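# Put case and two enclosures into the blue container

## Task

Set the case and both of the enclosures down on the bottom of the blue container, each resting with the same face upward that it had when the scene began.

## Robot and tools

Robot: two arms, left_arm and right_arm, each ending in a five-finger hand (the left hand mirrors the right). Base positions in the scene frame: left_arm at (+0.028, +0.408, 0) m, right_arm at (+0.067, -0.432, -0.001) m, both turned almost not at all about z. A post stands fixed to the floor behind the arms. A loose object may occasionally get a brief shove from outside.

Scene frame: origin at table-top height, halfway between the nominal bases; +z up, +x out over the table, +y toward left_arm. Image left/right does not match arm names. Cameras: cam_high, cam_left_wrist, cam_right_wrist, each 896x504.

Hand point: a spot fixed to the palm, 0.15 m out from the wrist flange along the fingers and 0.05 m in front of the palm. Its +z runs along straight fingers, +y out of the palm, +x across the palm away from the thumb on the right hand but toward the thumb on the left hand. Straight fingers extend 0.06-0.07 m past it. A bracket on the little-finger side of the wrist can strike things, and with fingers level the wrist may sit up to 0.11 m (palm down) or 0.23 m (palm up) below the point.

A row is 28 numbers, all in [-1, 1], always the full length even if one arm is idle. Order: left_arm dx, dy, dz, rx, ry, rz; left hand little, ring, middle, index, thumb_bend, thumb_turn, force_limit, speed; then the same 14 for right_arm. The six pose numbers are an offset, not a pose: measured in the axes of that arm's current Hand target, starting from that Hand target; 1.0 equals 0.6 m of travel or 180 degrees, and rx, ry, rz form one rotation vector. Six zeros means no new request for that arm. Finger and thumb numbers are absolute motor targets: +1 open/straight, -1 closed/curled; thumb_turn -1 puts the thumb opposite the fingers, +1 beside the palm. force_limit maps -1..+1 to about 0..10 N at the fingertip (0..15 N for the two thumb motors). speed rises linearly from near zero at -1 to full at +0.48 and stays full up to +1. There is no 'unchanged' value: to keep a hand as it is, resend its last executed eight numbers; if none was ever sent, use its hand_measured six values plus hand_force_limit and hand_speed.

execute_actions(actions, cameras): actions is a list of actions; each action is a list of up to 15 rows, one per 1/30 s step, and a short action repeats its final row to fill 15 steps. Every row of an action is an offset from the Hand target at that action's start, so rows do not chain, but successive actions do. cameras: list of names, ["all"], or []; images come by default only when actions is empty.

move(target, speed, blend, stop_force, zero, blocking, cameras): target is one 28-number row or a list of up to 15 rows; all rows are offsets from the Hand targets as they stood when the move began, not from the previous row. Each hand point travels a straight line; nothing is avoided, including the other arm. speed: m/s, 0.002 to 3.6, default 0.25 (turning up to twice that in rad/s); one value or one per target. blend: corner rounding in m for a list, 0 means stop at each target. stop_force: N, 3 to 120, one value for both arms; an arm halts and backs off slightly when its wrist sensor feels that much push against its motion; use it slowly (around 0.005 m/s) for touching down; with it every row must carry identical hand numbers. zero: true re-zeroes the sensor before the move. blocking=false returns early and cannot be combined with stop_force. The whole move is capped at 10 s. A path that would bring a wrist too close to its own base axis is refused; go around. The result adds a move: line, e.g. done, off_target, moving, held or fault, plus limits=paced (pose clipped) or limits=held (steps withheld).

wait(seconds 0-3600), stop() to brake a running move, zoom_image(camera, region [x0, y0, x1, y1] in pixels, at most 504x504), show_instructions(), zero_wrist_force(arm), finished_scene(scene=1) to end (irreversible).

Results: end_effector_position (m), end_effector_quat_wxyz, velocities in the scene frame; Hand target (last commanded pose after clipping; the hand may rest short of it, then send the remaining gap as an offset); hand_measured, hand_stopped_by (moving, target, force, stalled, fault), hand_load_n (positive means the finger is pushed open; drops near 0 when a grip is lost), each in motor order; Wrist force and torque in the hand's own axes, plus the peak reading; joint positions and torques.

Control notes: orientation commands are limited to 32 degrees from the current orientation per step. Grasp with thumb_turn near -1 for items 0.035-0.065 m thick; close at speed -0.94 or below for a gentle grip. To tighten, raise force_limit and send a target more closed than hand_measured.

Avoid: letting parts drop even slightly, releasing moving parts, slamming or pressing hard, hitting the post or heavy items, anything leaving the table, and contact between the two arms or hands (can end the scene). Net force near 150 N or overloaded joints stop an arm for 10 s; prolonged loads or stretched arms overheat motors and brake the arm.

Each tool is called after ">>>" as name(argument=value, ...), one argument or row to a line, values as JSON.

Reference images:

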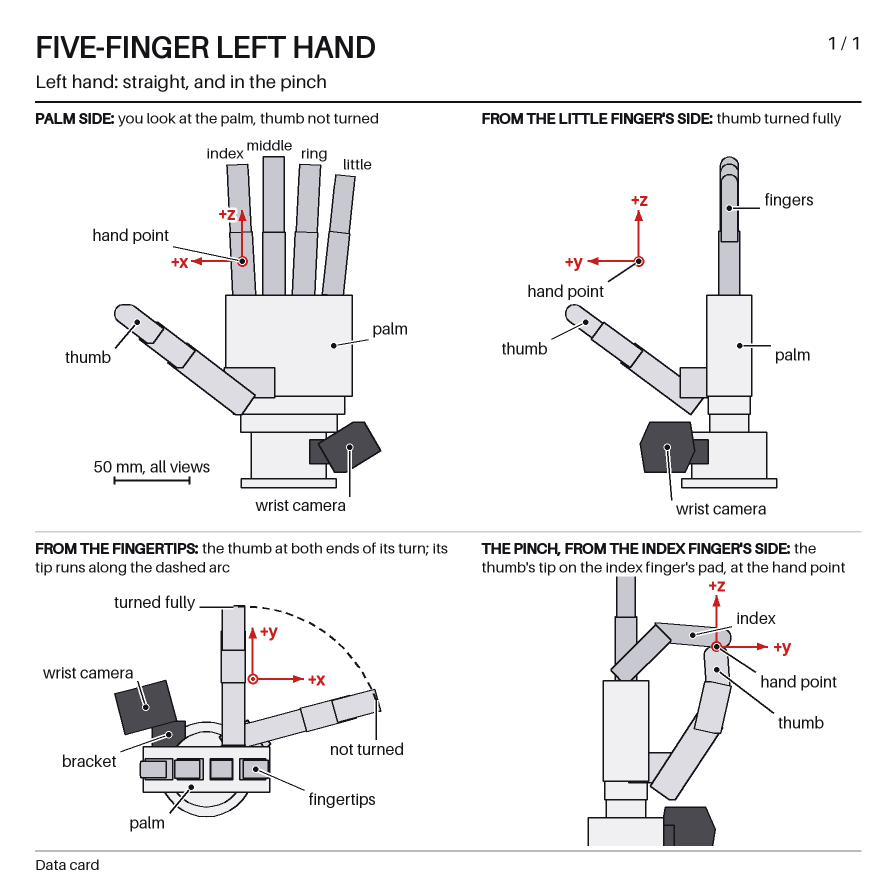

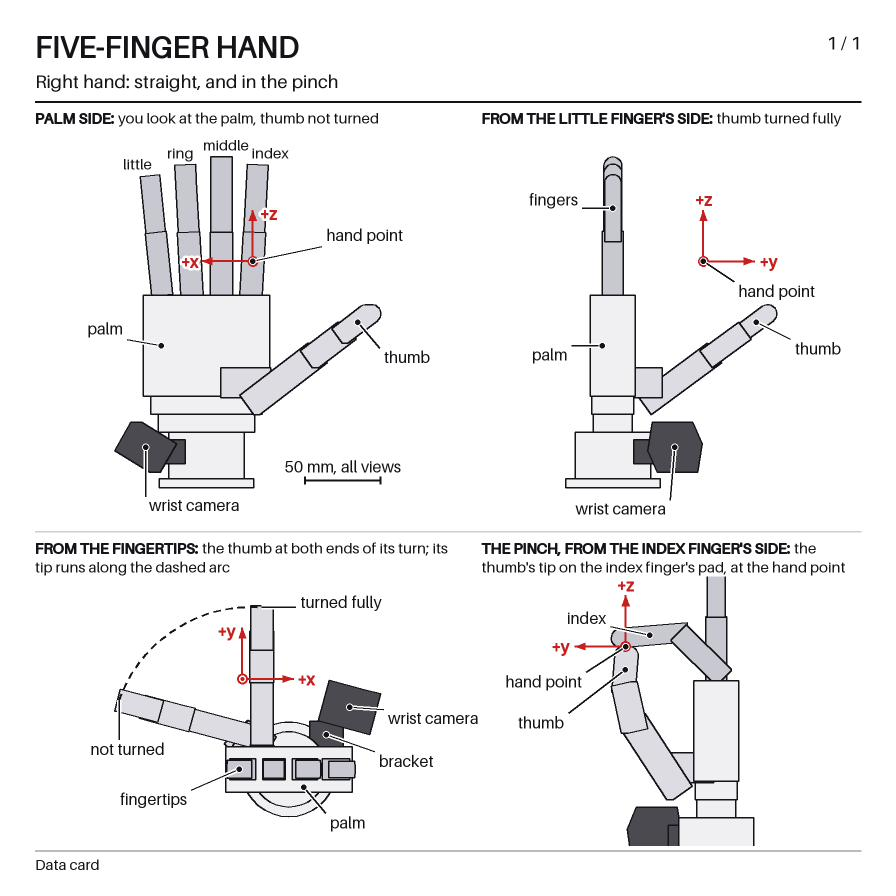

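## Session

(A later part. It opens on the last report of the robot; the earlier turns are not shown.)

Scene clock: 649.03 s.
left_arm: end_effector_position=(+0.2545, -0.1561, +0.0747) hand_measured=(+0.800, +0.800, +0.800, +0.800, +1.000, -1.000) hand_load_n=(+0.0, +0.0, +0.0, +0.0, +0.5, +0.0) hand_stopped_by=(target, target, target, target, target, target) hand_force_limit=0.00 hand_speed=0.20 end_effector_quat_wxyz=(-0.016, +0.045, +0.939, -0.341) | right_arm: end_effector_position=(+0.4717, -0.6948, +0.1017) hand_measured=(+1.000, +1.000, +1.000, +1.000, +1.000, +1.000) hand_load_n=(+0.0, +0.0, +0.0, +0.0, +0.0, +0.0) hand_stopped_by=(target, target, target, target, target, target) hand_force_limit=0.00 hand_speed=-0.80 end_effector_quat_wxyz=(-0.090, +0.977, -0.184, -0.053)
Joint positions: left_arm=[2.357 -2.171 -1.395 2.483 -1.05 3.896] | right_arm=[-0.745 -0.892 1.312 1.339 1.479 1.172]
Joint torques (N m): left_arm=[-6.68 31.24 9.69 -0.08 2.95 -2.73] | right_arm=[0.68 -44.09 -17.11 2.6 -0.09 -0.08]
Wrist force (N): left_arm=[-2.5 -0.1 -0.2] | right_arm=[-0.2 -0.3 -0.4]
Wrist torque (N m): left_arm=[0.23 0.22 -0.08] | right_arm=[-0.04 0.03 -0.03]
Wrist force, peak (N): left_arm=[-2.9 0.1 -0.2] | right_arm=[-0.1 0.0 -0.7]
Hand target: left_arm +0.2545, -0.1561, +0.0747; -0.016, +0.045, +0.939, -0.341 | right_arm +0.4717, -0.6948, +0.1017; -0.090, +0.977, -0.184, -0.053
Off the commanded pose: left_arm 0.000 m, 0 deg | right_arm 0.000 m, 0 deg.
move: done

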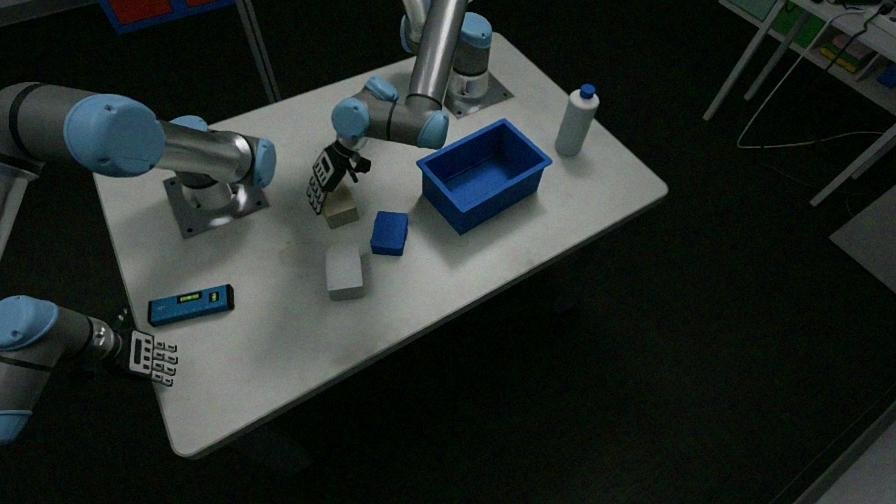

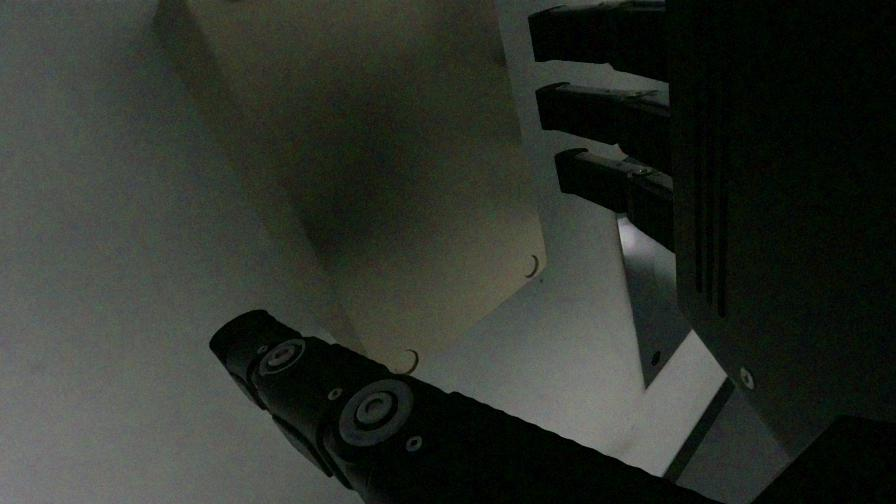

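>>> move(
  target=[0, 0.0407, 0.0485, 0, 0, 0, 0.8, 0.8, 0.8, 0.8, 1, -1, 0.0, 0.2, 0, 0, 0, 0, 0, 0, 1, 1, 1, 1, 1, 1, 0.0, -0.8],
  speed=0.06,
  stop_force=5,
  cameras=["cam_high", "cam_left_wrist"],
)

>>> zoom_image(
  camera="cam_high",
  region=[260, 120, 400, 240],
)

Scene clock: 676.57 s.
left_arm: end_effector_position=(+0.2545, -0.1560, +0.0377) hand_measured=(+0.800, +0.800, +0.800, +0.800, +1.000, -1.000) hand_load_n=(+0.0, +0.5, +0.5, +0.0, +0.0, +0.0) hand_stopped_by=(target, target, target, target, target, target) hand_force_limit=0.00 hand_speed=0.20 end_effector_quat_wxyz=(-0.016, +0.045, +0.939, -0.341) | right_arm: end_effector_position=(+0.4717, -0.6948, +0.1017) hand_measured=(+1.000, +1.000, +1.000, +1.000, +1.000, +1.000) hand_load_n=(+0.0, -0.5, +0.0, +0.0, +0.0, +0.0) hand_stopped_by=(target, target, target, target, target, target) hand_force_limit=0.00 hand_speed=-0.80 end_effector_quat_wxyz=(-0.090, +0.977, -0.184, -0.053)
Joint positions: left_arm=[2.357 -2.211 -1.433 2.56 -1.05 3.896] | right_arm=[-0.745 -0.892 1.312 1.339 1.479 1.172]
Joint torques (N m): left_arm=[2.39 47.5 24.58 -2.81 1.14 -0.62] | right_arm=[1.16 -43.95 -17.44 2.47 -0.06 -0.01]
Wrist force (N): left_arm=[-2.5 -4.3 -2.0] | right_arm=[0.1 -0.4 -0.3]
Wrist torque (N m): left_arm=[0.29 0.10 0.07] | right_arm=[-0.05 -0.01 -0.01]
Wrist force, peak (N): left_arm=[-2.6 -9.2 -9.0] | right_arm=[-0.1 -0.4 -0.8]
Hand target: left_arm +0.2545, -0.1560, +0.0377; -0.016, +0.045, +0.939, -0.341 (not the last commanded pose) | right_arm +0.4717, -0.6948, +0.1017; -0.090, +0.977, -0.184, -0.053
Off the commanded pose: left_arm 0.001 m, 0 deg | right_arm 0.000 m, 0 deg.
move: contact (left_arm)

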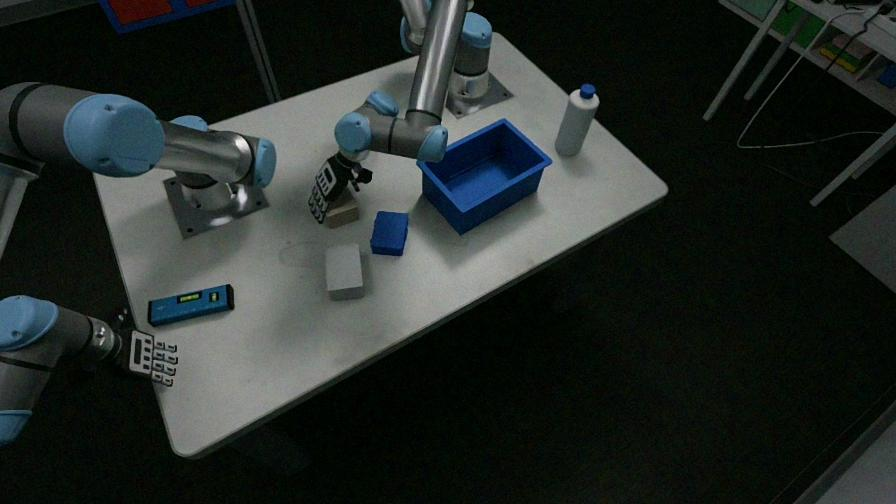

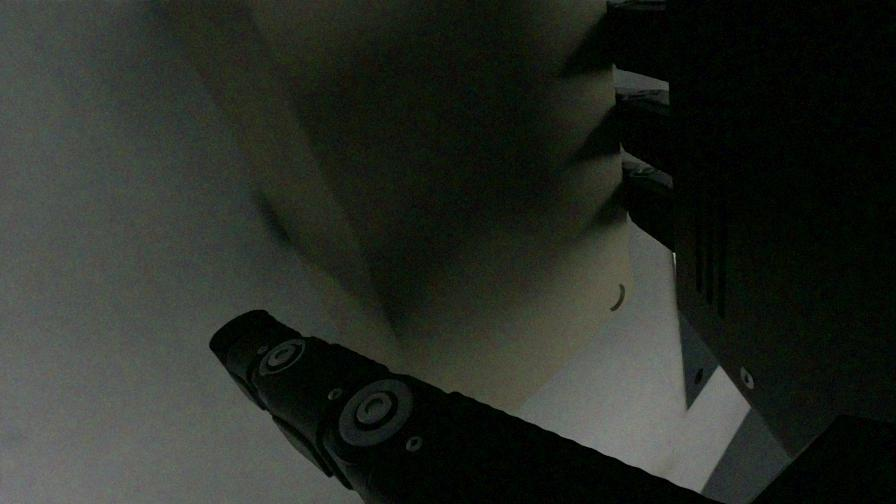

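Scaled by 3.600.

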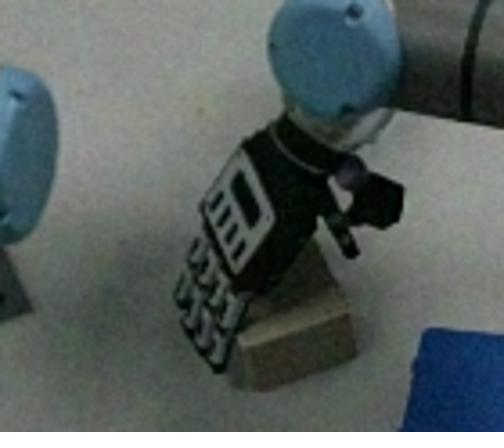

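>>> zoom_image(
  camera="cam_left_wrist",
  region=[500, 0, 760, 260],
)

>>> zoom_image(
  camera="cam_left_wrist",
  region=[150, 150, 550, 500],
)

Scaled by 1.938.

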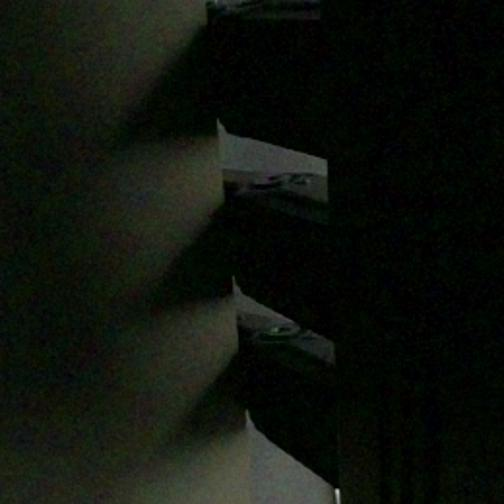

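Scaled by 1.260.

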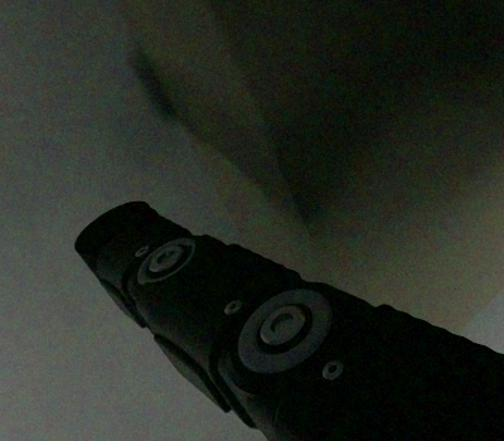

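>>> move(
  target=[0, -0.0096, -0.0115, 0, 0, 0, 0.8, 0.8, 0.8, 0.8, 1, -1, -0.4, -0.6, 0, 0, 0, 0, 0, 0, 1, 1, 1, 1, 1, 1, 0.0, -0.8],
  speed=0.05,
)

>>> move(
  target=[0, 0, 0, 0, 0, 0, 0.54, 0.54, 0.54, 0.54, 1, -1, -0.4, -0.6, 0, 0, 0, 0, 0, 0, 1, 1, 1, 1, 1, 1, 0.0, -0.8],
  cameras=["cam_high", "cam_left_wrist"],
)

Scene clock: 705.00 s.
left_arm: end_effector_position=(+0.2545, -0.1560, +0.0466) hand_measured=(+0.800, +0.800, +0.800, +0.800, +1.000, -1.000) hand_load_n=(+0.0, +0.0, +0.0, +0.0, +0.0, +0.0) hand_stopped_by=(target, target, target, target, target, target) hand_force_limit=-0.40 hand_speed=-0.60 end_effector_quat_wxyz=(-0.016, +0.045, +0.939, -0.341) | right_arm: end_effector_position=(+0.4717, -0.6948, +0.1017) hand_measured=(+1.000, +1.000, +1.000, +1.000, +1.000, +1.000) hand_load_n=(+0.0, +0.0, +0.0, +0.0, -0.5, +0.0) hand_stopped_by=(target, target, target, target, target, target) hand_force_limit=0.00 hand_speed=-0.80 end_effector_quat_wxyz=(-0.090, +0.977, -0.184, -0.053)
Joint positions: left_arm=[2.357 -2.201 -1.425 2.542 -1.05 3.896] | right_arm=[-0.745 -0.892 1.312 1.339 1.479 1.172]
Joint torques (N m): left_arm=[-3.44 51.58 27.77 -2.66 1.65 -1.18] | right_arm=[0.61 -43.77 -17.35 2.62 -0.14 -0.06]
Wrist force (N): left_arm=[-2.0 -0.1 -0.3] | right_arm=[0.1 -0.1 -0.2]
Wrist torque (N m): left_arm=[0.23 0.14 -0.03] | right_arm=[-0.01 -0.02 0.00]
Wrist force, peak (N): left_arm=[-3.1 -5.8 -3.3] | right_arm=[-0.1 -0.5 -0.7]
Hand target: left_arm +0.2545, -0.1560, +0.0467; -0.016, +0.045, +0.939, -0.341 | right_arm +0.4717, -0.6948, +0.1017; -0.090, +0.977, -0.184, -0.053
Off the commanded pose: left_arm 0.000 m, 0 deg | right_arm 0.000 m, 0 deg.
move: done

Scene clock: 705.53 s.
left_arm: end_effector_position=(+0.2545, -0.1560, +0.0467) hand_measured=(+0.540, +0.540, +0.540, +0.540, +1.000, -1.000) hand_load_n=(+0.0, +0.0, +0.0, +0.0, +0.0, +0.0) hand_stopped_by=(target, target, target, target, target, target) hand_force_limit=-0.40 hand_speed=-0.60 end_effector_quat_wxyz=(-0.016, +0.045, +0.939, -0.341) | right_arm: end_effector_position=(+0.4717, -0.6948, +0.1017) hand_measured=(+1.000, +1.000, +1.000, +1.000, +1.000, +1.000) hand_load_n=(+0.0, +0.0, +0.0, +0.0, +0.0, +0.0) hand_stopped_by=(target, target, target, target, target, target) hand_force_limit=0.00 hand_speed=-0.80 end_effector_quat_wxyz=(-0.090, +0.977, -0.184, -0.053)
Joint positions: left_arm=[2.357 -2.2 -1.425 2.542 -1.05 3.896] | right_arm=[-0.745 -0.892 1.312 1.339 1.479 1.172]
Joint torques (N m): left_arm=[0.52 49 25.74 -2.6 2.21 -0.16] | right_arm=[1.15 -43.87 -17.67 2.6 -0.13 0.07]
Wrist force (N): left_arm=[-2.4 -0.2 -0.2] | right_arm=[0.1 -0.3 -0.4]
Wrist torque (N m): left_arm=[0.22 0.20 -0.05] | right_arm=[-0.02 -0.01 -0.01]
Wrist force, peak (N): left_arm=[-2.2 -2.3 -0.5] | right_arm=[-0.3 -0.3 -0.6]
Hand target: left_arm +0.2545, -0.1560, +0.0467; -0.016, +0.045, +0.939, -0.341 | right_arm +0.4717, -0.6948, +0.1017; -0.090, +0.977, -0.184, -0.053
Off the commanded pose: left_arm 0.000 m, 0 deg | right_arm 0.000 m, 0 deg.
move: done

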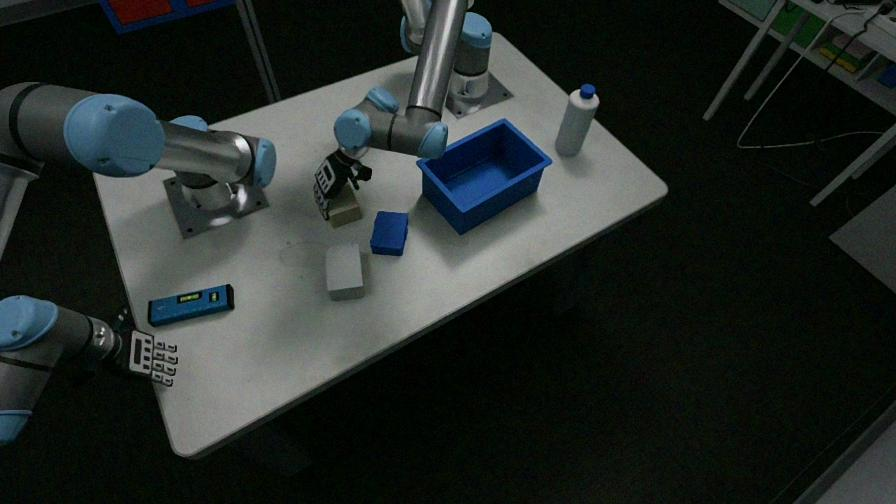

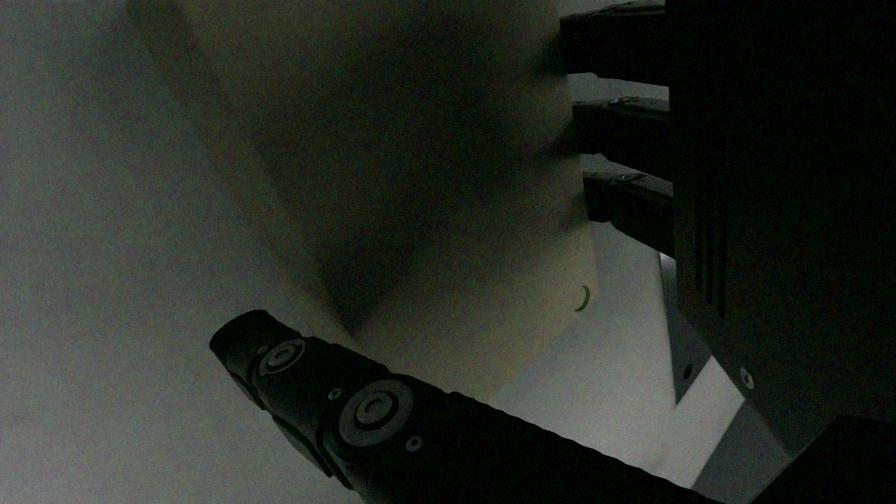

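>>> move(
  target=[0, 0, 0, 0, 0, 0, 0.54, 0.54, 0.54, 0.54, 0.3, -1, 0.0, -0.85, 0, 0, 0, 0, 0, 0, 1, 1, 1, 1, 1, 1, 0.0, -0.8],
  cameras=["cam_high", "cam_left_wrist"],
)

Scene clock: 710.30 s.
left_arm: end_effector_position=(+0.2545, -0.1560, +0.0467) hand_measured=(+0.540, +0.540, +0.540, +0.540, +0.676, -1.000) hand_load_n=(+0.0, +1.0, +1.0, +1.5, +8.0, +1.0) hand_stopped_by=(target, target, target, target, force, target) hand_force_limit=0.00 hand_speed=-0.85 end_effector_quat_wxyz=(-0.016, +0.045, +0.939, -0.341) | right_arm: end_effector_position=(+0.4717, -0.6948, +0.1017) hand_measured=(+1.000, +1.000, +1.000, +1.000, +1.000, +1.000) hand_load_n=(+0.0, -0.5, +0.0, +0.0, +0.0, +0.0) hand_stopped_by=(target, target, target, target, target, target) hand_force_limit=0.00 hand_speed=-0.80 end_effector_quat_wxyz=(-0.090, +0.977, -0.184, -0.053)
Joint positions: left_arm=[2.357 -2.2 -1.425 2.542 -1.05 3.896] | right_arm=[-0.745 -0.892 1.312 1.339 1.479 1.172]
Joint torques (N m): left_arm=[5.81 43.79 16.84 -2.02 2.78 1.95] | right_arm=[0.47 -43.91 -17.75 2.62 0.04 0.02]
Wrist force (N): left_arm=[-2.5 1.6 1.8] | right_arm=[-0.1 -0.3 -0.5]
Wrist torque (N m): left_arm=[0.23 0.23 -0.07] | right_arm=[-0.02 0.04 -0.02]
Wrist force, peak (N): left_arm=[-3.0 2.0 1.3] | right_arm=[-0.1 -0.1 -0.9]
Hand target: left_arm +0.2545, -0.1560, +0.0467; -0.016, +0.045, +0.939, -0.341 | right_arm +0.4717, -0.6948, +0.1017; -0.090, +0.977, -0.184, -0.053
Off the commanded pose: left_arm 0.000 m, 0 deg | right_arm 0.000 m, 0 deg.
move: done

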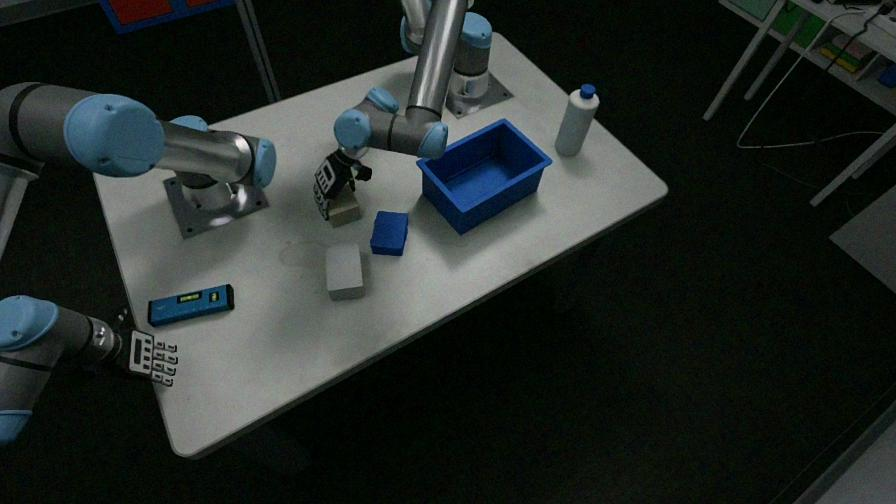

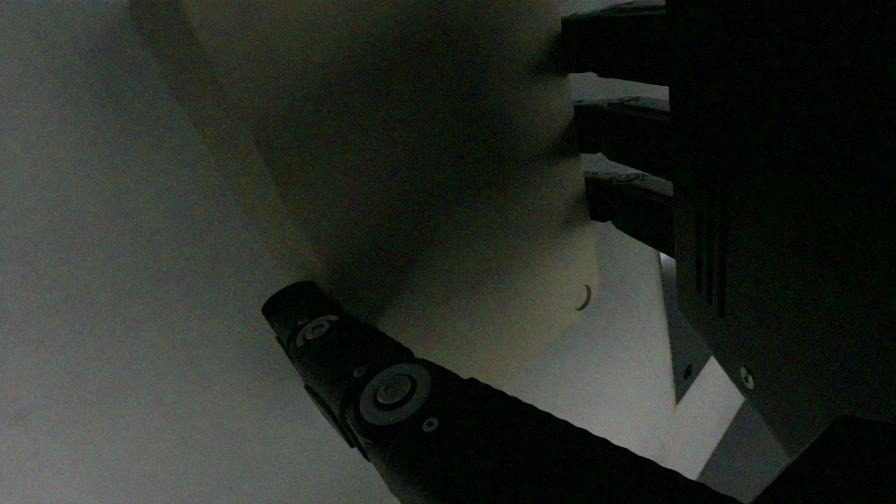

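>>> move(
  target=[0, -0.0214, -0.0255, 0, 0, 0, 0.54, 0.54, 0.54, 0.54, 0.3, -1, 0.0, -0.85, 0, 0, 0, 0, 0, 0, 1, 1, 1, 1, 1, 1, 0.0, -0.8],
  speed=0.04,
  cameras=["cam_high", "cam_left_wrist"],
)

>>> zoom_image(
  camera="cam_high",
  region=[260, 120, 400, 240],
)

Scene clock: 720.10 s.
left_arm: end_effector_position=(+0.2545, -0.1560, +0.0666) hand_measured=(+0.540, +0.540, +0.540, +0.540, +0.676, -1.000) hand_load_n=(+0.0, +0.5, +1.0, +1.5, +7.5, +1.0) hand_stopped_by=(target, target, target, target, force, target) hand_force_limit=0.00 hand_speed=-0.85 end_effector_quat_wxyz=(-0.016, +0.045, +0.939, -0.341) | right_arm: end_effector_position=(+0.4717, -0.6948, +0.1017) hand_measured=(+1.000, +1.000, +1.000, +1.000, +1.000, +1.000) hand_load_n=(+0.0, +0.0, +0.0, +0.0, +0.0, +0.0) hand_stopped_by=(target, target, target, target, target, target) hand_force_limit=0.00 hand_speed=-0.80 end_effector_quat_wxyz=(-0.090, +0.977, -0.184, -0.053)
Joint positions: left_arm=[2.357 -2.179 -1.404 2.5 -1.05 3.896] | right_arm=[-0.745 -0.892 1.312 1.339 1.479 1.172]
Joint torques (N m): left_arm=[-0.8 51.6 27.88 -2.86 2.36 -2.12] | right_arm=[0.72 -43.92 -17.07 2.56 -0.09 0.11]
Wrist force (N): left_arm=[-2.5 1.7 2.3] | right_arm=[-0.3 -0.1 -0.4]
Wrist torque (N m): left_arm=[0.19 0.27 -0.10] | right_arm=[-0.01 0.05 -0.02]
Wrist force, peak (N): left_arm=[-2.6 2.3 2.6] | right_arm=[0.0 -0.3 -0.7]
Hand target: left_arm +0.2545, -0.1560, +0.0667; -0.016, +0.045, +0.939, -0.341 | right_arm +0.4717, -0.6948, +0.1017; -0.090, +0.977, -0.184, -0.053
Off the commanded pose: left_arm 0.000 m, 0 deg | right_arm 0.000 m, 0 deg.
move: done

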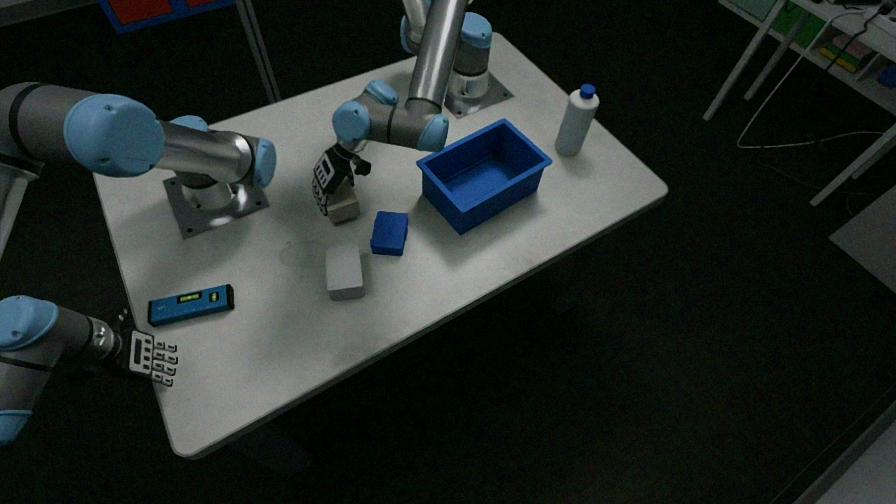

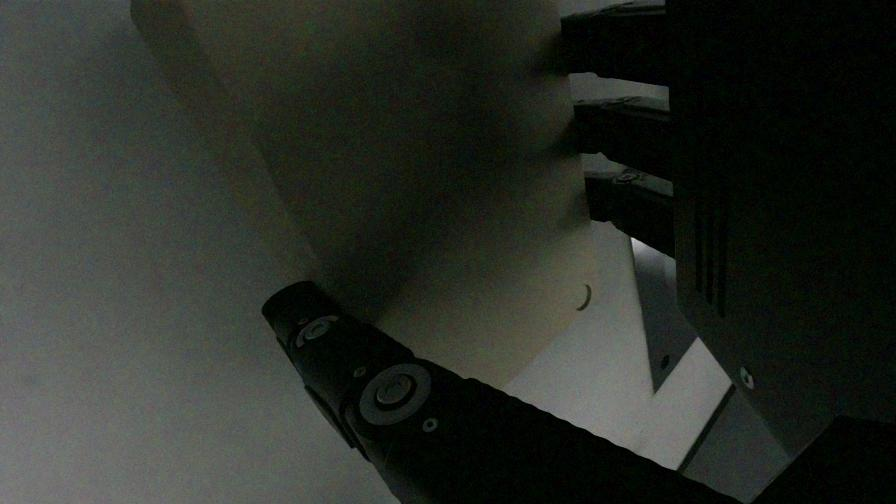

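Scaled by 3.600.

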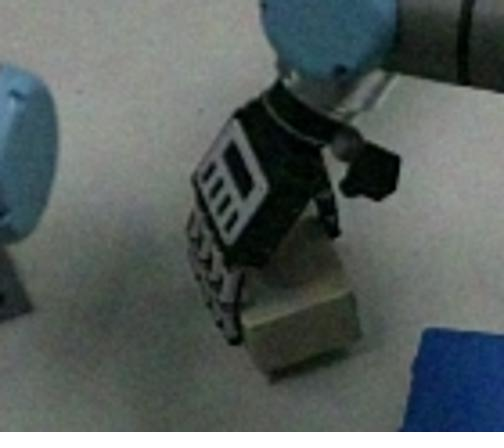

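>>> move(
  target=[
    [0, -0.1482, -0.1766, 0, 0, 0, 0.54, 0.54, 0.54, 0.54, 0.3, -1, 0.0, -0.85, 0, 0, 0, 0, 0, 0, 1, 1, 1, 1, 1, 1, 0.0, -0.8],
    [-0.1865, 0.3673, -0.6097, 0, -0.0375, -0.0447, 0.54, 0.54, 0.54, 0.54, 0.3, -1, 0.0, -0.85, 0, 0, 0, 0, 0, 0, 1, 1, 1, 1, 1, 1, 0.0, -0.8],
  ],
  speed=0.15,
  blend=0.03,
  cameras=["cam_high", "cam_left_wrist"],
)

>>> zoom_image(
  camera="cam_high",
  region=[380, 60, 620, 260],
)

Scene clock: 761.37 s.
left_arm: end_effector_position=(+0.4046, +0.2352, +0.2055) hand_measured=(+0.540, +0.540, +0.540, +0.540, +0.678, -1.000) hand_load_n=(+0.0, +1.0, +1.0, +1.5, +7.5, +1.0) hand_stopped_by=(target, target, target, target, force, target) hand_force_limit=0.00 hand_speed=-0.85 end_effector_quat_wxyz=(+0.015, -0.041, +0.939, -0.341) | right_arm: end_effector_position=(+0.4717, -0.6948, +0.1017) hand_measured=(+1.000, +1.000, +1.000, +1.000, +1.000, +1.000) hand_load_n=(-0.5, +0.0, +0.0, +0.0, +0.0, +0.0) hand_stopped_by=(target, target, target, target, target, target) hand_force_limit=0.00 hand_speed=-0.80 end_effector_quat_wxyz=(-0.090, +0.977, -0.184, -0.053)
Joint positions: left_arm=[3.335 -1.841 -1.68 1.858 -0.878 4.857] | right_arm=[-0.745 -0.892 1.312 1.339 1.479 1.172]
Joint torques (N m): left_arm=[7.48 18.59 27.95 -3.77 -0.64 2.88] | right_arm=[0.49 -43.83 -17.23 2.59 -0.12 -0.08]
Wrist force (N): left_arm=[-2.5 2.2 2.6] | right_arm=[0.0 0.0 -0.5]
Wrist torque (N m): left_arm=[0.26 0.31 -0.33] | right_arm=[0.03 0.01 -0.01]
Wrist force, peak (N): left_arm=[-2.7 2.7 2.9] | right_arm=[-0.1 -0.3 -0.8]
Hand target: left_arm +0.4046, +0.2353, +0.2055; +0.015, -0.041, +0.939, -0.341 | right_arm +0.4717, -0.6948, +0.1017; -0.090, +0.977, -0.184, -0.053
Off the commanded pose: left_arm 0.000 m, 0 deg | right_arm 0.000 m, 0 deg.
move: done

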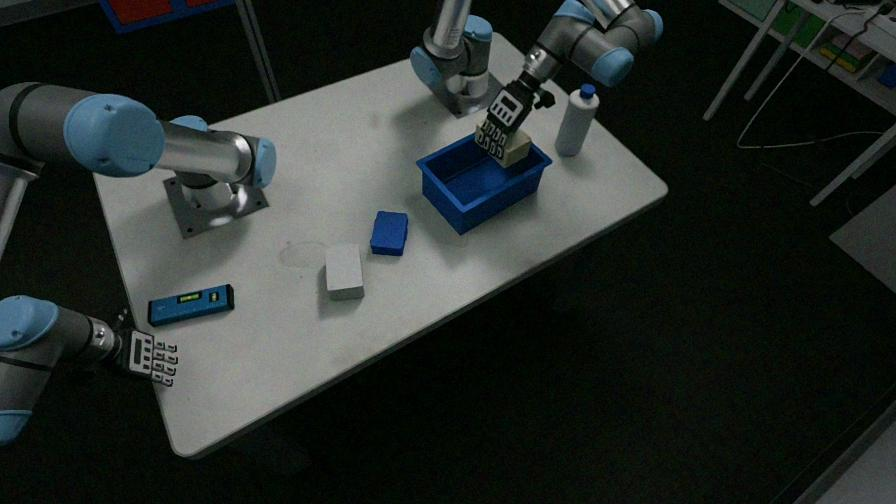

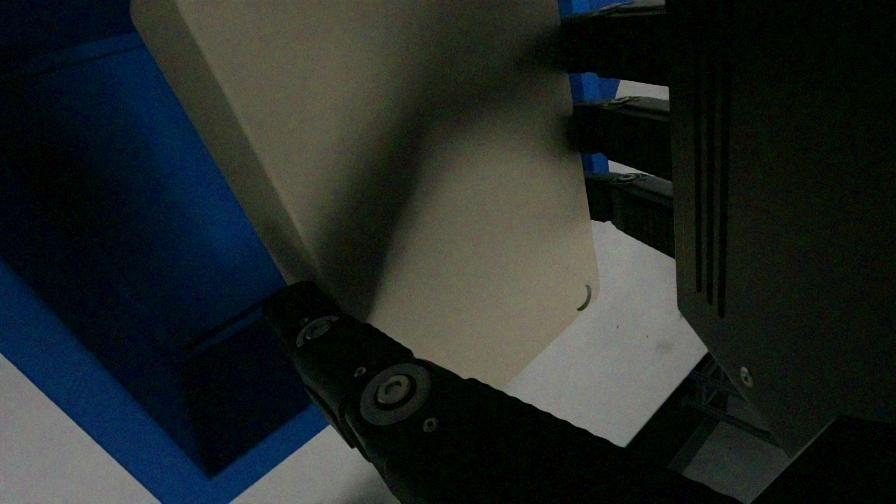

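Scaled by 2.100.

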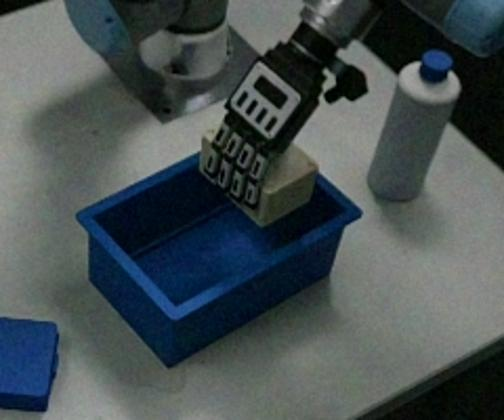

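>>> move(
  target=[0.005, 0.1498, 0.1778, 0, 0, 0, 0.54, 0.54, 0.54, 0.54, 0.3, -1, 0.0, -0.85, 0, 0, 0, 0, 0, 0, 1, 1, 1, 1, 1, 1, 0.0, -0.8],
  speed=0.06,
  stop_force=10,
  cameras=["cam_high", "cam_left_wrist"],
)

>>> zoom_image(
  camera="cam_high",
  region=[380, 60, 620, 260],
)

Scene clock: 781.73 s.
left_arm: end_effector_position=(+0.4016, +0.2354, +0.0660) hand_measured=(+0.540, +0.540, +0.540, +0.540, +0.678, -1.000) hand_load_n=(+0.0, +0.5, +1.0, +1.5, +7.5, +1.0) hand_stopped_by=(target, target, target, target, force, target) hand_force_limit=0.00 hand_speed=-0.85 end_effector_quat_wxyz=(+0.015, -0.041, +0.939, -0.341) | right_arm: end_effector_position=(+0.4717, -0.6948, +0.1017) hand_measured=(+1.000, +1.000, +1.000, +1.000, +1.000, +1.000) hand_load_n=(+0.0, +0.0, +0.0, +0.0, +0.0, +0.0) hand_stopped_by=(target, target, target, target, target, target) hand_force_limit=0.00 hand_speed=-0.80 end_effector_quat_wxyz=(-0.090, +0.977, -0.184, -0.053)
Joint positions: left_arm=[3.337 -2.011 -1.856 2.202 -0.879 4.86] | right_arm=[-0.745 -0.892 1.312 1.339 1.479 1.172]
Joint torques (N m): left_arm=[-6.82 21.84 6.12 -1.28 3.33 -2.17] | right_arm=[0.86 -43.5 -17.42 2.59 -0.07 -0.11]
Wrist force (N): left_arm=[-2.5 1.8 2.2] | right_arm=[0.0 -0.2 -0.5]
Wrist torque (N m): left_arm=[0.22 0.30 -0.31] | right_arm=[-0.03 0.01 -0.01]
Wrist force, peak (N): left_arm=[-2.7 2.5 2.5] | right_arm=[0.1 -0.3 -0.8]
Hand target: left_arm +0.4016, +0.2354, +0.0660; +0.015, -0.041, +0.939, -0.341 | right_arm +0.4717, -0.6948, +0.1017; -0.090, +0.977, -0.184, -0.053
Off the commanded pose: left_arm 0.000 m, 0 deg | right_arm 0.000 m, 0 deg.
move: done

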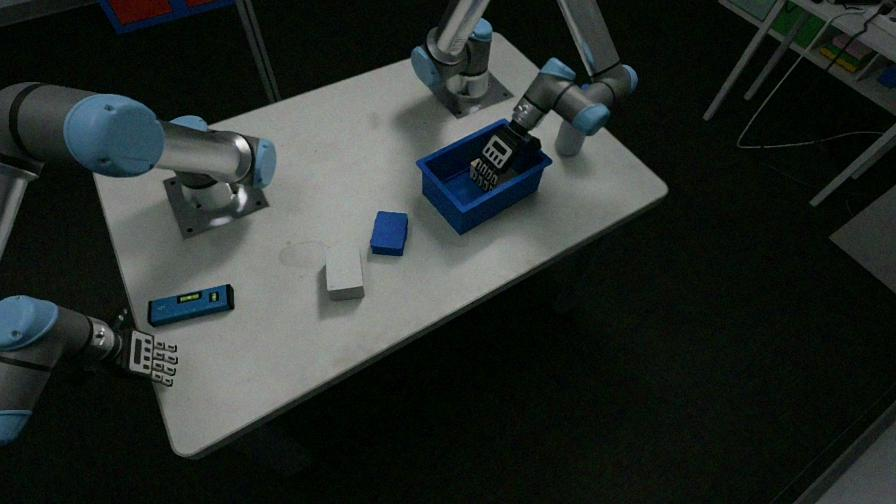

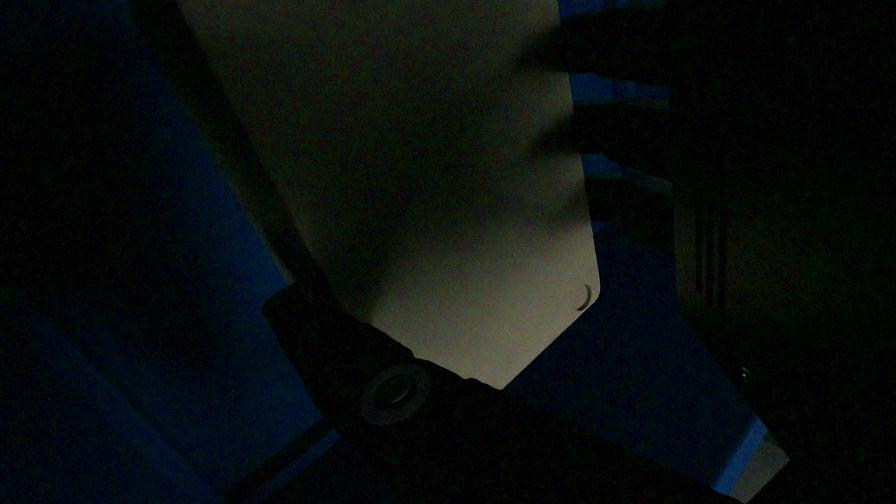

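Scaled by 2.100.

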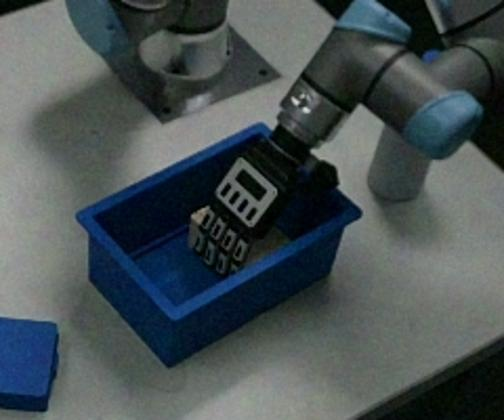

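>>> move(
  target=[0, 0.0225, 0.0268, 0, 0, 0, 0.54, 0.54, 0.54, 0.54, 0.3, -1, 0.0, -0.85, 0, 0, 0, 0, 0, 0, 1, 1, 1, 1, 1, 1, 0.0, -0.8],
  speed=0.012,
  stop_force=3,
  cameras=["cam_high", "cam_left_wrist"],
)

Scene clock: 796.37 s.
left_arm: end_effector_position=(+0.4016, +0.2354, +0.0495) hand_measured=(+0.540, +0.540, +0.540, +0.540, +0.678, -1.000) hand_load_n=(+0.0, +1.0, +1.0, +1.5, +8.0, +1.0) hand_stopped_by=(target, target, target, target, force, target) hand_force_limit=0.00 hand_speed=-0.85 end_effector_quat_wxyz=(+0.015, -0.041, +0.939, -0.341) | right_arm: end_effector_position=(+0.4717, -0.6948, +0.1017) hand_measured=(+1.000, +1.000, +1.000, +1.000, +1.000, +1.000) hand_load_n=(+0.0, +0.0, +0.0, +0.0, +0.0, +0.0) hand_stopped_by=(target, target, target, target, target, target) hand_force_limit=0.00 hand_speed=-0.80 end_effector_quat_wxyz=(-0.090, +0.977, -0.184, -0.053)
Joint positions: left_arm=[3.337 -2.038 -1.868 2.241 -0.879 4.86] | right_arm=[-0.745 -0.892 1.312 1.339 1.479 1.172]
Joint torques (N m): left_arm=[3.02 41.27 23.43 -3.86 1.59 1.46] | right_arm=[0.98 -43.33 -17.64 2.66 -0.05 -0.03]
Wrist force (N): left_arm=[-2.7 2.1 2.1] | right_arm=[-0.1 -0.4 -0.5]
Wrist torque (N m): left_arm=[0.28 0.32 -0.34] | right_arm=[-0.05 0.02 -0.03]
Wrist force, peak (N): left_arm=[-2.4 -5.1 -6.6] | right_arm=[0.0 0.0 -0.8]
Hand target: left_arm +0.4016, +0.2354, +0.0495; +0.015, -0.041, +0.939, -0.341 (not the last commanded pose) | right_arm +0.4717, -0.6948, +0.1017; -0.090, +0.977, -0.184, -0.053
Off the commanded pose: left_arm 0.004 m, 0 deg | right_arm 0.000 m, 0 deg.
move: contact (left_arm)

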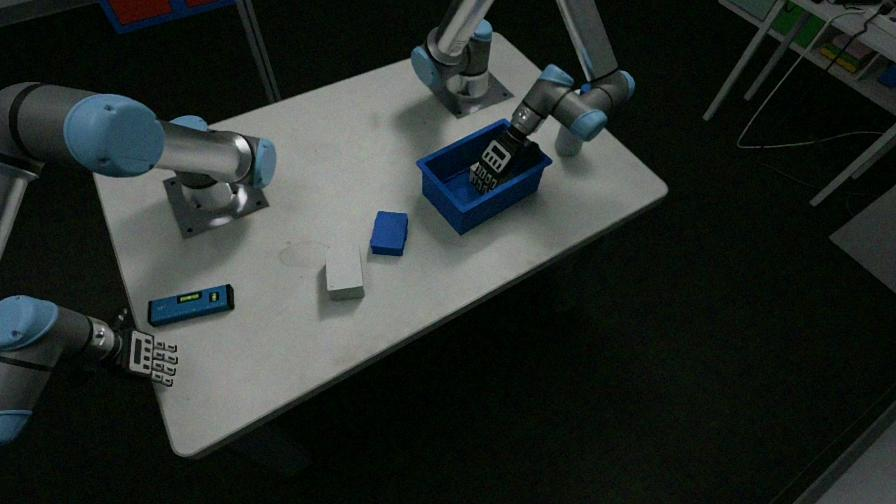

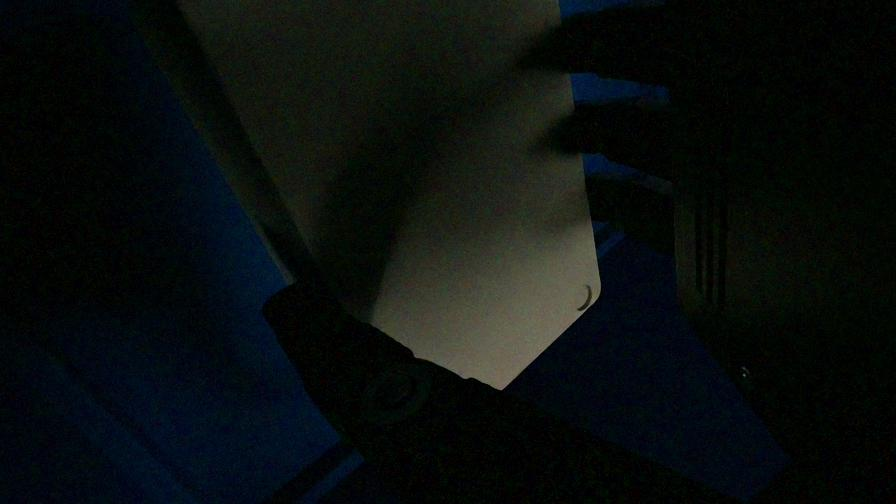

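>>> move(
  target=[0, 0.0016, 0.0019, 0, 0, 0, 0.54, 0.54, 0.54, 0.54, 0.3, -1, 0.0, -0.85, 0, 0, 0, 0, 0, 0, 1, 1, 1, 1, 1, 1, 0.0, -0.8],
  speed=0.01,
)

Scene clock: 803.20 s.
left_arm: end_effector_position=(+0.4016, +0.2354, +0.0481) hand_measured=(+0.540, +0.540, +0.540, +0.540, +0.678, -1.000) hand_load_n=(+0.0, +1.0, +1.0, +2.0, +8.0, +0.5) hand_stopped_by=(target, target, target, target, force, target) hand_force_limit=0.00 hand_speed=-0.85 end_effector_quat_wxyz=(+0.015, -0.041, +0.939, -0.341) | right_arm: end_effector_position=(+0.4717, -0.6948, +0.1017) hand_measured=(+1.000, +1.000, +1.000, +1.000, +1.000, +1.000) hand_load_n=(+0.0, +0.0, +0.0, +0.0, +0.0, +0.0) hand_stopped_by=(target, target, target, target, target, target) hand_force_limit=0.00 hand_speed=-0.80 end_effector_quat_wxyz=(-0.090, +0.977, -0.184, -0.053)
Joint positions: left_arm=[3.337 -2.041 -1.869 2.245 -0.879 4.86] | right_arm=[-0.745 -0.892 1.312 1.339 1.479 1.172]
Joint torques (N m): left_arm=[-5.13 18.61 2.82 0.02 -0.56 0.31] | right_arm=[1.38 -43.04 -17.86 2.68 -0.16 -0.07]
Wrist force (N): left_arm=[-3.2 -5.8 -5.7] | right_arm=[0.2 -0.2 -0.7]
Wrist torque (N m): left_arm=[0.05 0.19 -0.21] | right_arm=[0.00 -0.01 -0.01]
Wrist force, peak (N): left_arm=[-3.0 -7.1 -7.0] | right_arm=[-0.1 0.1 -0.8]
Hand target: left_arm +0.4016, +0.2354, +0.0480; +0.015, -0.041, +0.939, -0.341 | right_arm +0.4717, -0.6948, +0.1017; -0.090, +0.977, -0.184, -0.053
Off the commanded pose: left_arm 0.000 m, 0 deg | right_arm 0.000 m, 0 deg.
move: done

>>> move(
  target=[0, -0.0009, -0.0010, 0, 0, 0, 0.54, 0.54, 0.54, 0.54, 1, -1, 0.0, -0.6, 0, 0, 0, 0, 0, 0, 1, 1, 1, 1, 1, 1, 0.0, -0.8],
  speed=0.02,
)

>>> move(
  target=[0, 0, 0, 0, 0, 0, 0.75, 0.75, 0.75, 0.75, 1, -1, 0.0, -0.6, 0, 0, 0, 0, 0, 0, 1, 1, 1, 1, 1, 1, 0.0, -0.8],
  cameras=["cam_high", "cam_left_wrist"],
)

Scene clock: 810.37 s.
left_arm: end_effector_position=(+0.4016, +0.2353, +0.0488) hand_measured=(+0.540, +0.540, +0.540, +0.540, +1.000, -1.000) hand_load_n=(+0.0, +0.0, +0.0, +0.5, +0.0, +0.0) hand_stopped_by=(target, target, target, target, target, target) hand_force_limit=0.00 hand_speed=-0.60 end_effector_quat_wxyz=(+0.015, -0.041, +0.939, -0.341) | right_arm: end_effector_position=(+0.4717, -0.6948, +0.1017) hand_measured=(+1.000, +1.000, +1.000, +1.000, +1.000, +1.000) hand_load_n=(+0.0, +0.0, +0.0, +0.0, +0.0, +0.0) hand_stopped_by=(target, target, target, target, target, target) hand_force_limit=0.00 hand_speed=-0.80 end_effector_quat_wxyz=(-0.090, +0.977, -0.184, -0.053)
Joint positions: left_arm=[3.337 -2.04 -1.868 2.243 -0.879 4.86] | right_arm=[-0.745 -0.892 1.312 1.339 1.479 1.172]
Joint torques (N m): left_arm=[-5.81 40.51 22.37 -3.54 0.03 -2.24] | right_arm=[1.06 -43.19 -18.36 2.61 -0.05 -0.08]
Wrist force (N): left_arm=[-2.5 0.0 0.4] | right_arm=[-0.1 -0.1 -0.4]
Wrist torque (N m): left_arm=[0.24 0.26 -0.30] | right_arm=[-0.01 0.03 -0.02]
Wrist force, peak (N): left_arm=[-3.3 -7.3 -7.2] | right_arm=[0.1 -0.3 -0.9]
Hand target: left_arm +0.4016, +0.2353, +0.0488; +0.015, -0.041, +0.939, -0.341 | right_arm +0.4717, -0.6948, +0.1017; -0.090, +0.977, -0.184, -0.053
Off the commanded pose: left_arm 0.000 m, 0 deg | right_arm 0.000 m, 0 deg.
move: done

Scene clock: 810.87 s.
left_arm: end_effector_position=(+0.4016, +0.2353, +0.0488) hand_measured=(+0.750, +0.750, +0.750, +0.750, +1.000, -1.000) hand_load_n=(+0.0, +0.0, +0.0, +0.0, +0.0, +0.0) hand_stopped_by=(target, target, target, target, target, target) hand_force_limit=0.00 hand_speed=-0.60 end_effector_quat_wxyz=(+0.015, -0.041, +0.939, -0.341) | right_arm: end_effector_position=(+0.4717, -0.6948, +0.1017) hand_measured=(+1.000, +1.000, +1.000, +1.000, +1.000, +1.000) hand_load_n=(+0.0, +0.0, +0.0, +0.0, +0.0, +0.0) hand_stopped_by=(target, target, target, target, target, target) hand_force_limit=0.00 hand_speed=-0.80 end_effector_quat_wxyz=(-0.090, +0.977, -0.184, -0.053)
Joint positions: left_arm=[3.337 -2.04 -1.868 2.243 -0.879 4.859] | right_arm=[-0.745 -0.892 1.312 1.339 1.479 1.172]
Joint torques (N m): left_arm=[-6.67 40.01 22.61 -3.29 0.32 -2.32] | right_arm=[1.31 -43.04 -17.94 2.63 -0.08 -0.04]
Wrist force (N): left_arm=[-2.7 0.2 0.1] | right_arm=[0.0 -0.3 -0.5]
Wrist torque (N m): left_arm=[0.26 0.28 -0.30] | right_arm=[-0.03 0.02 -0.02]
Wrist force, peak (N): left_arm=[-2.8 0.3 0.0] | right_arm=[-0.2 -0.3 -0.5]
Hand target: left_arm +0.4016, +0.2353, +0.0488; +0.015, -0.041, +0.939, -0.341 | right_arm +0.4717, -0.6948, +0.1017; -0.090, +0.977, -0.184, -0.053
Off the commanded pose: left_arm 0.000 m, 0 deg | right_arm 0.000 m, 0 deg.
move: done

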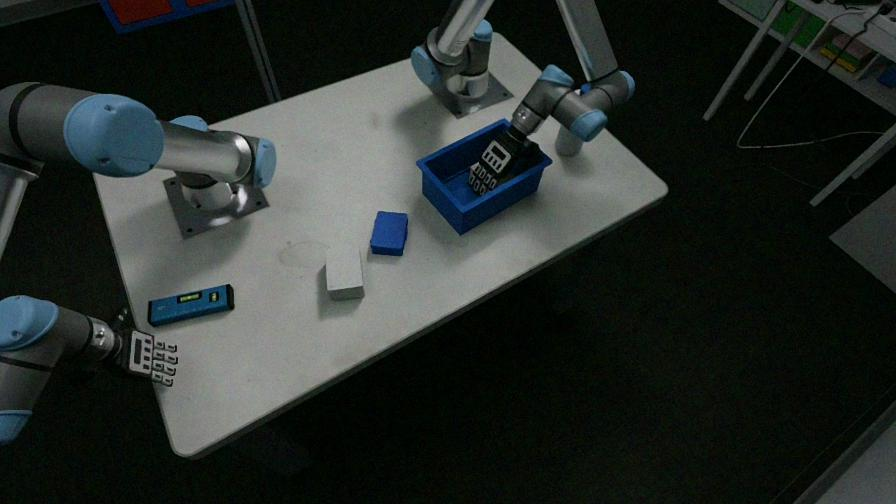

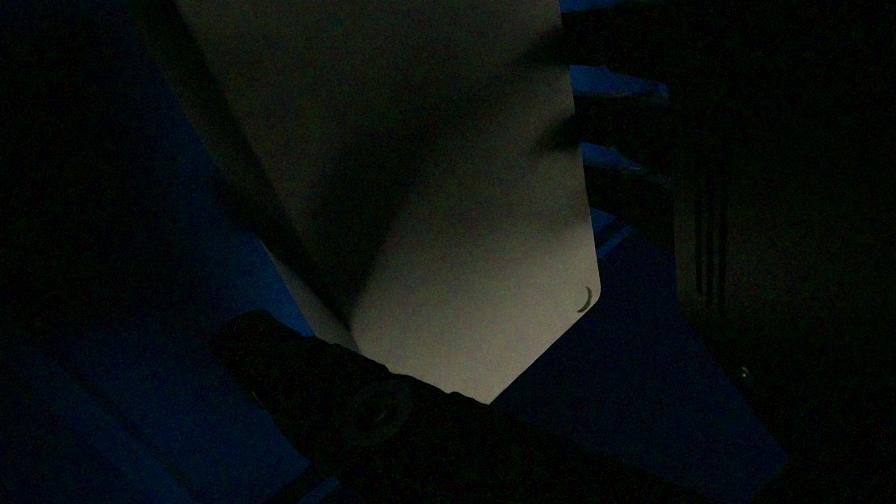

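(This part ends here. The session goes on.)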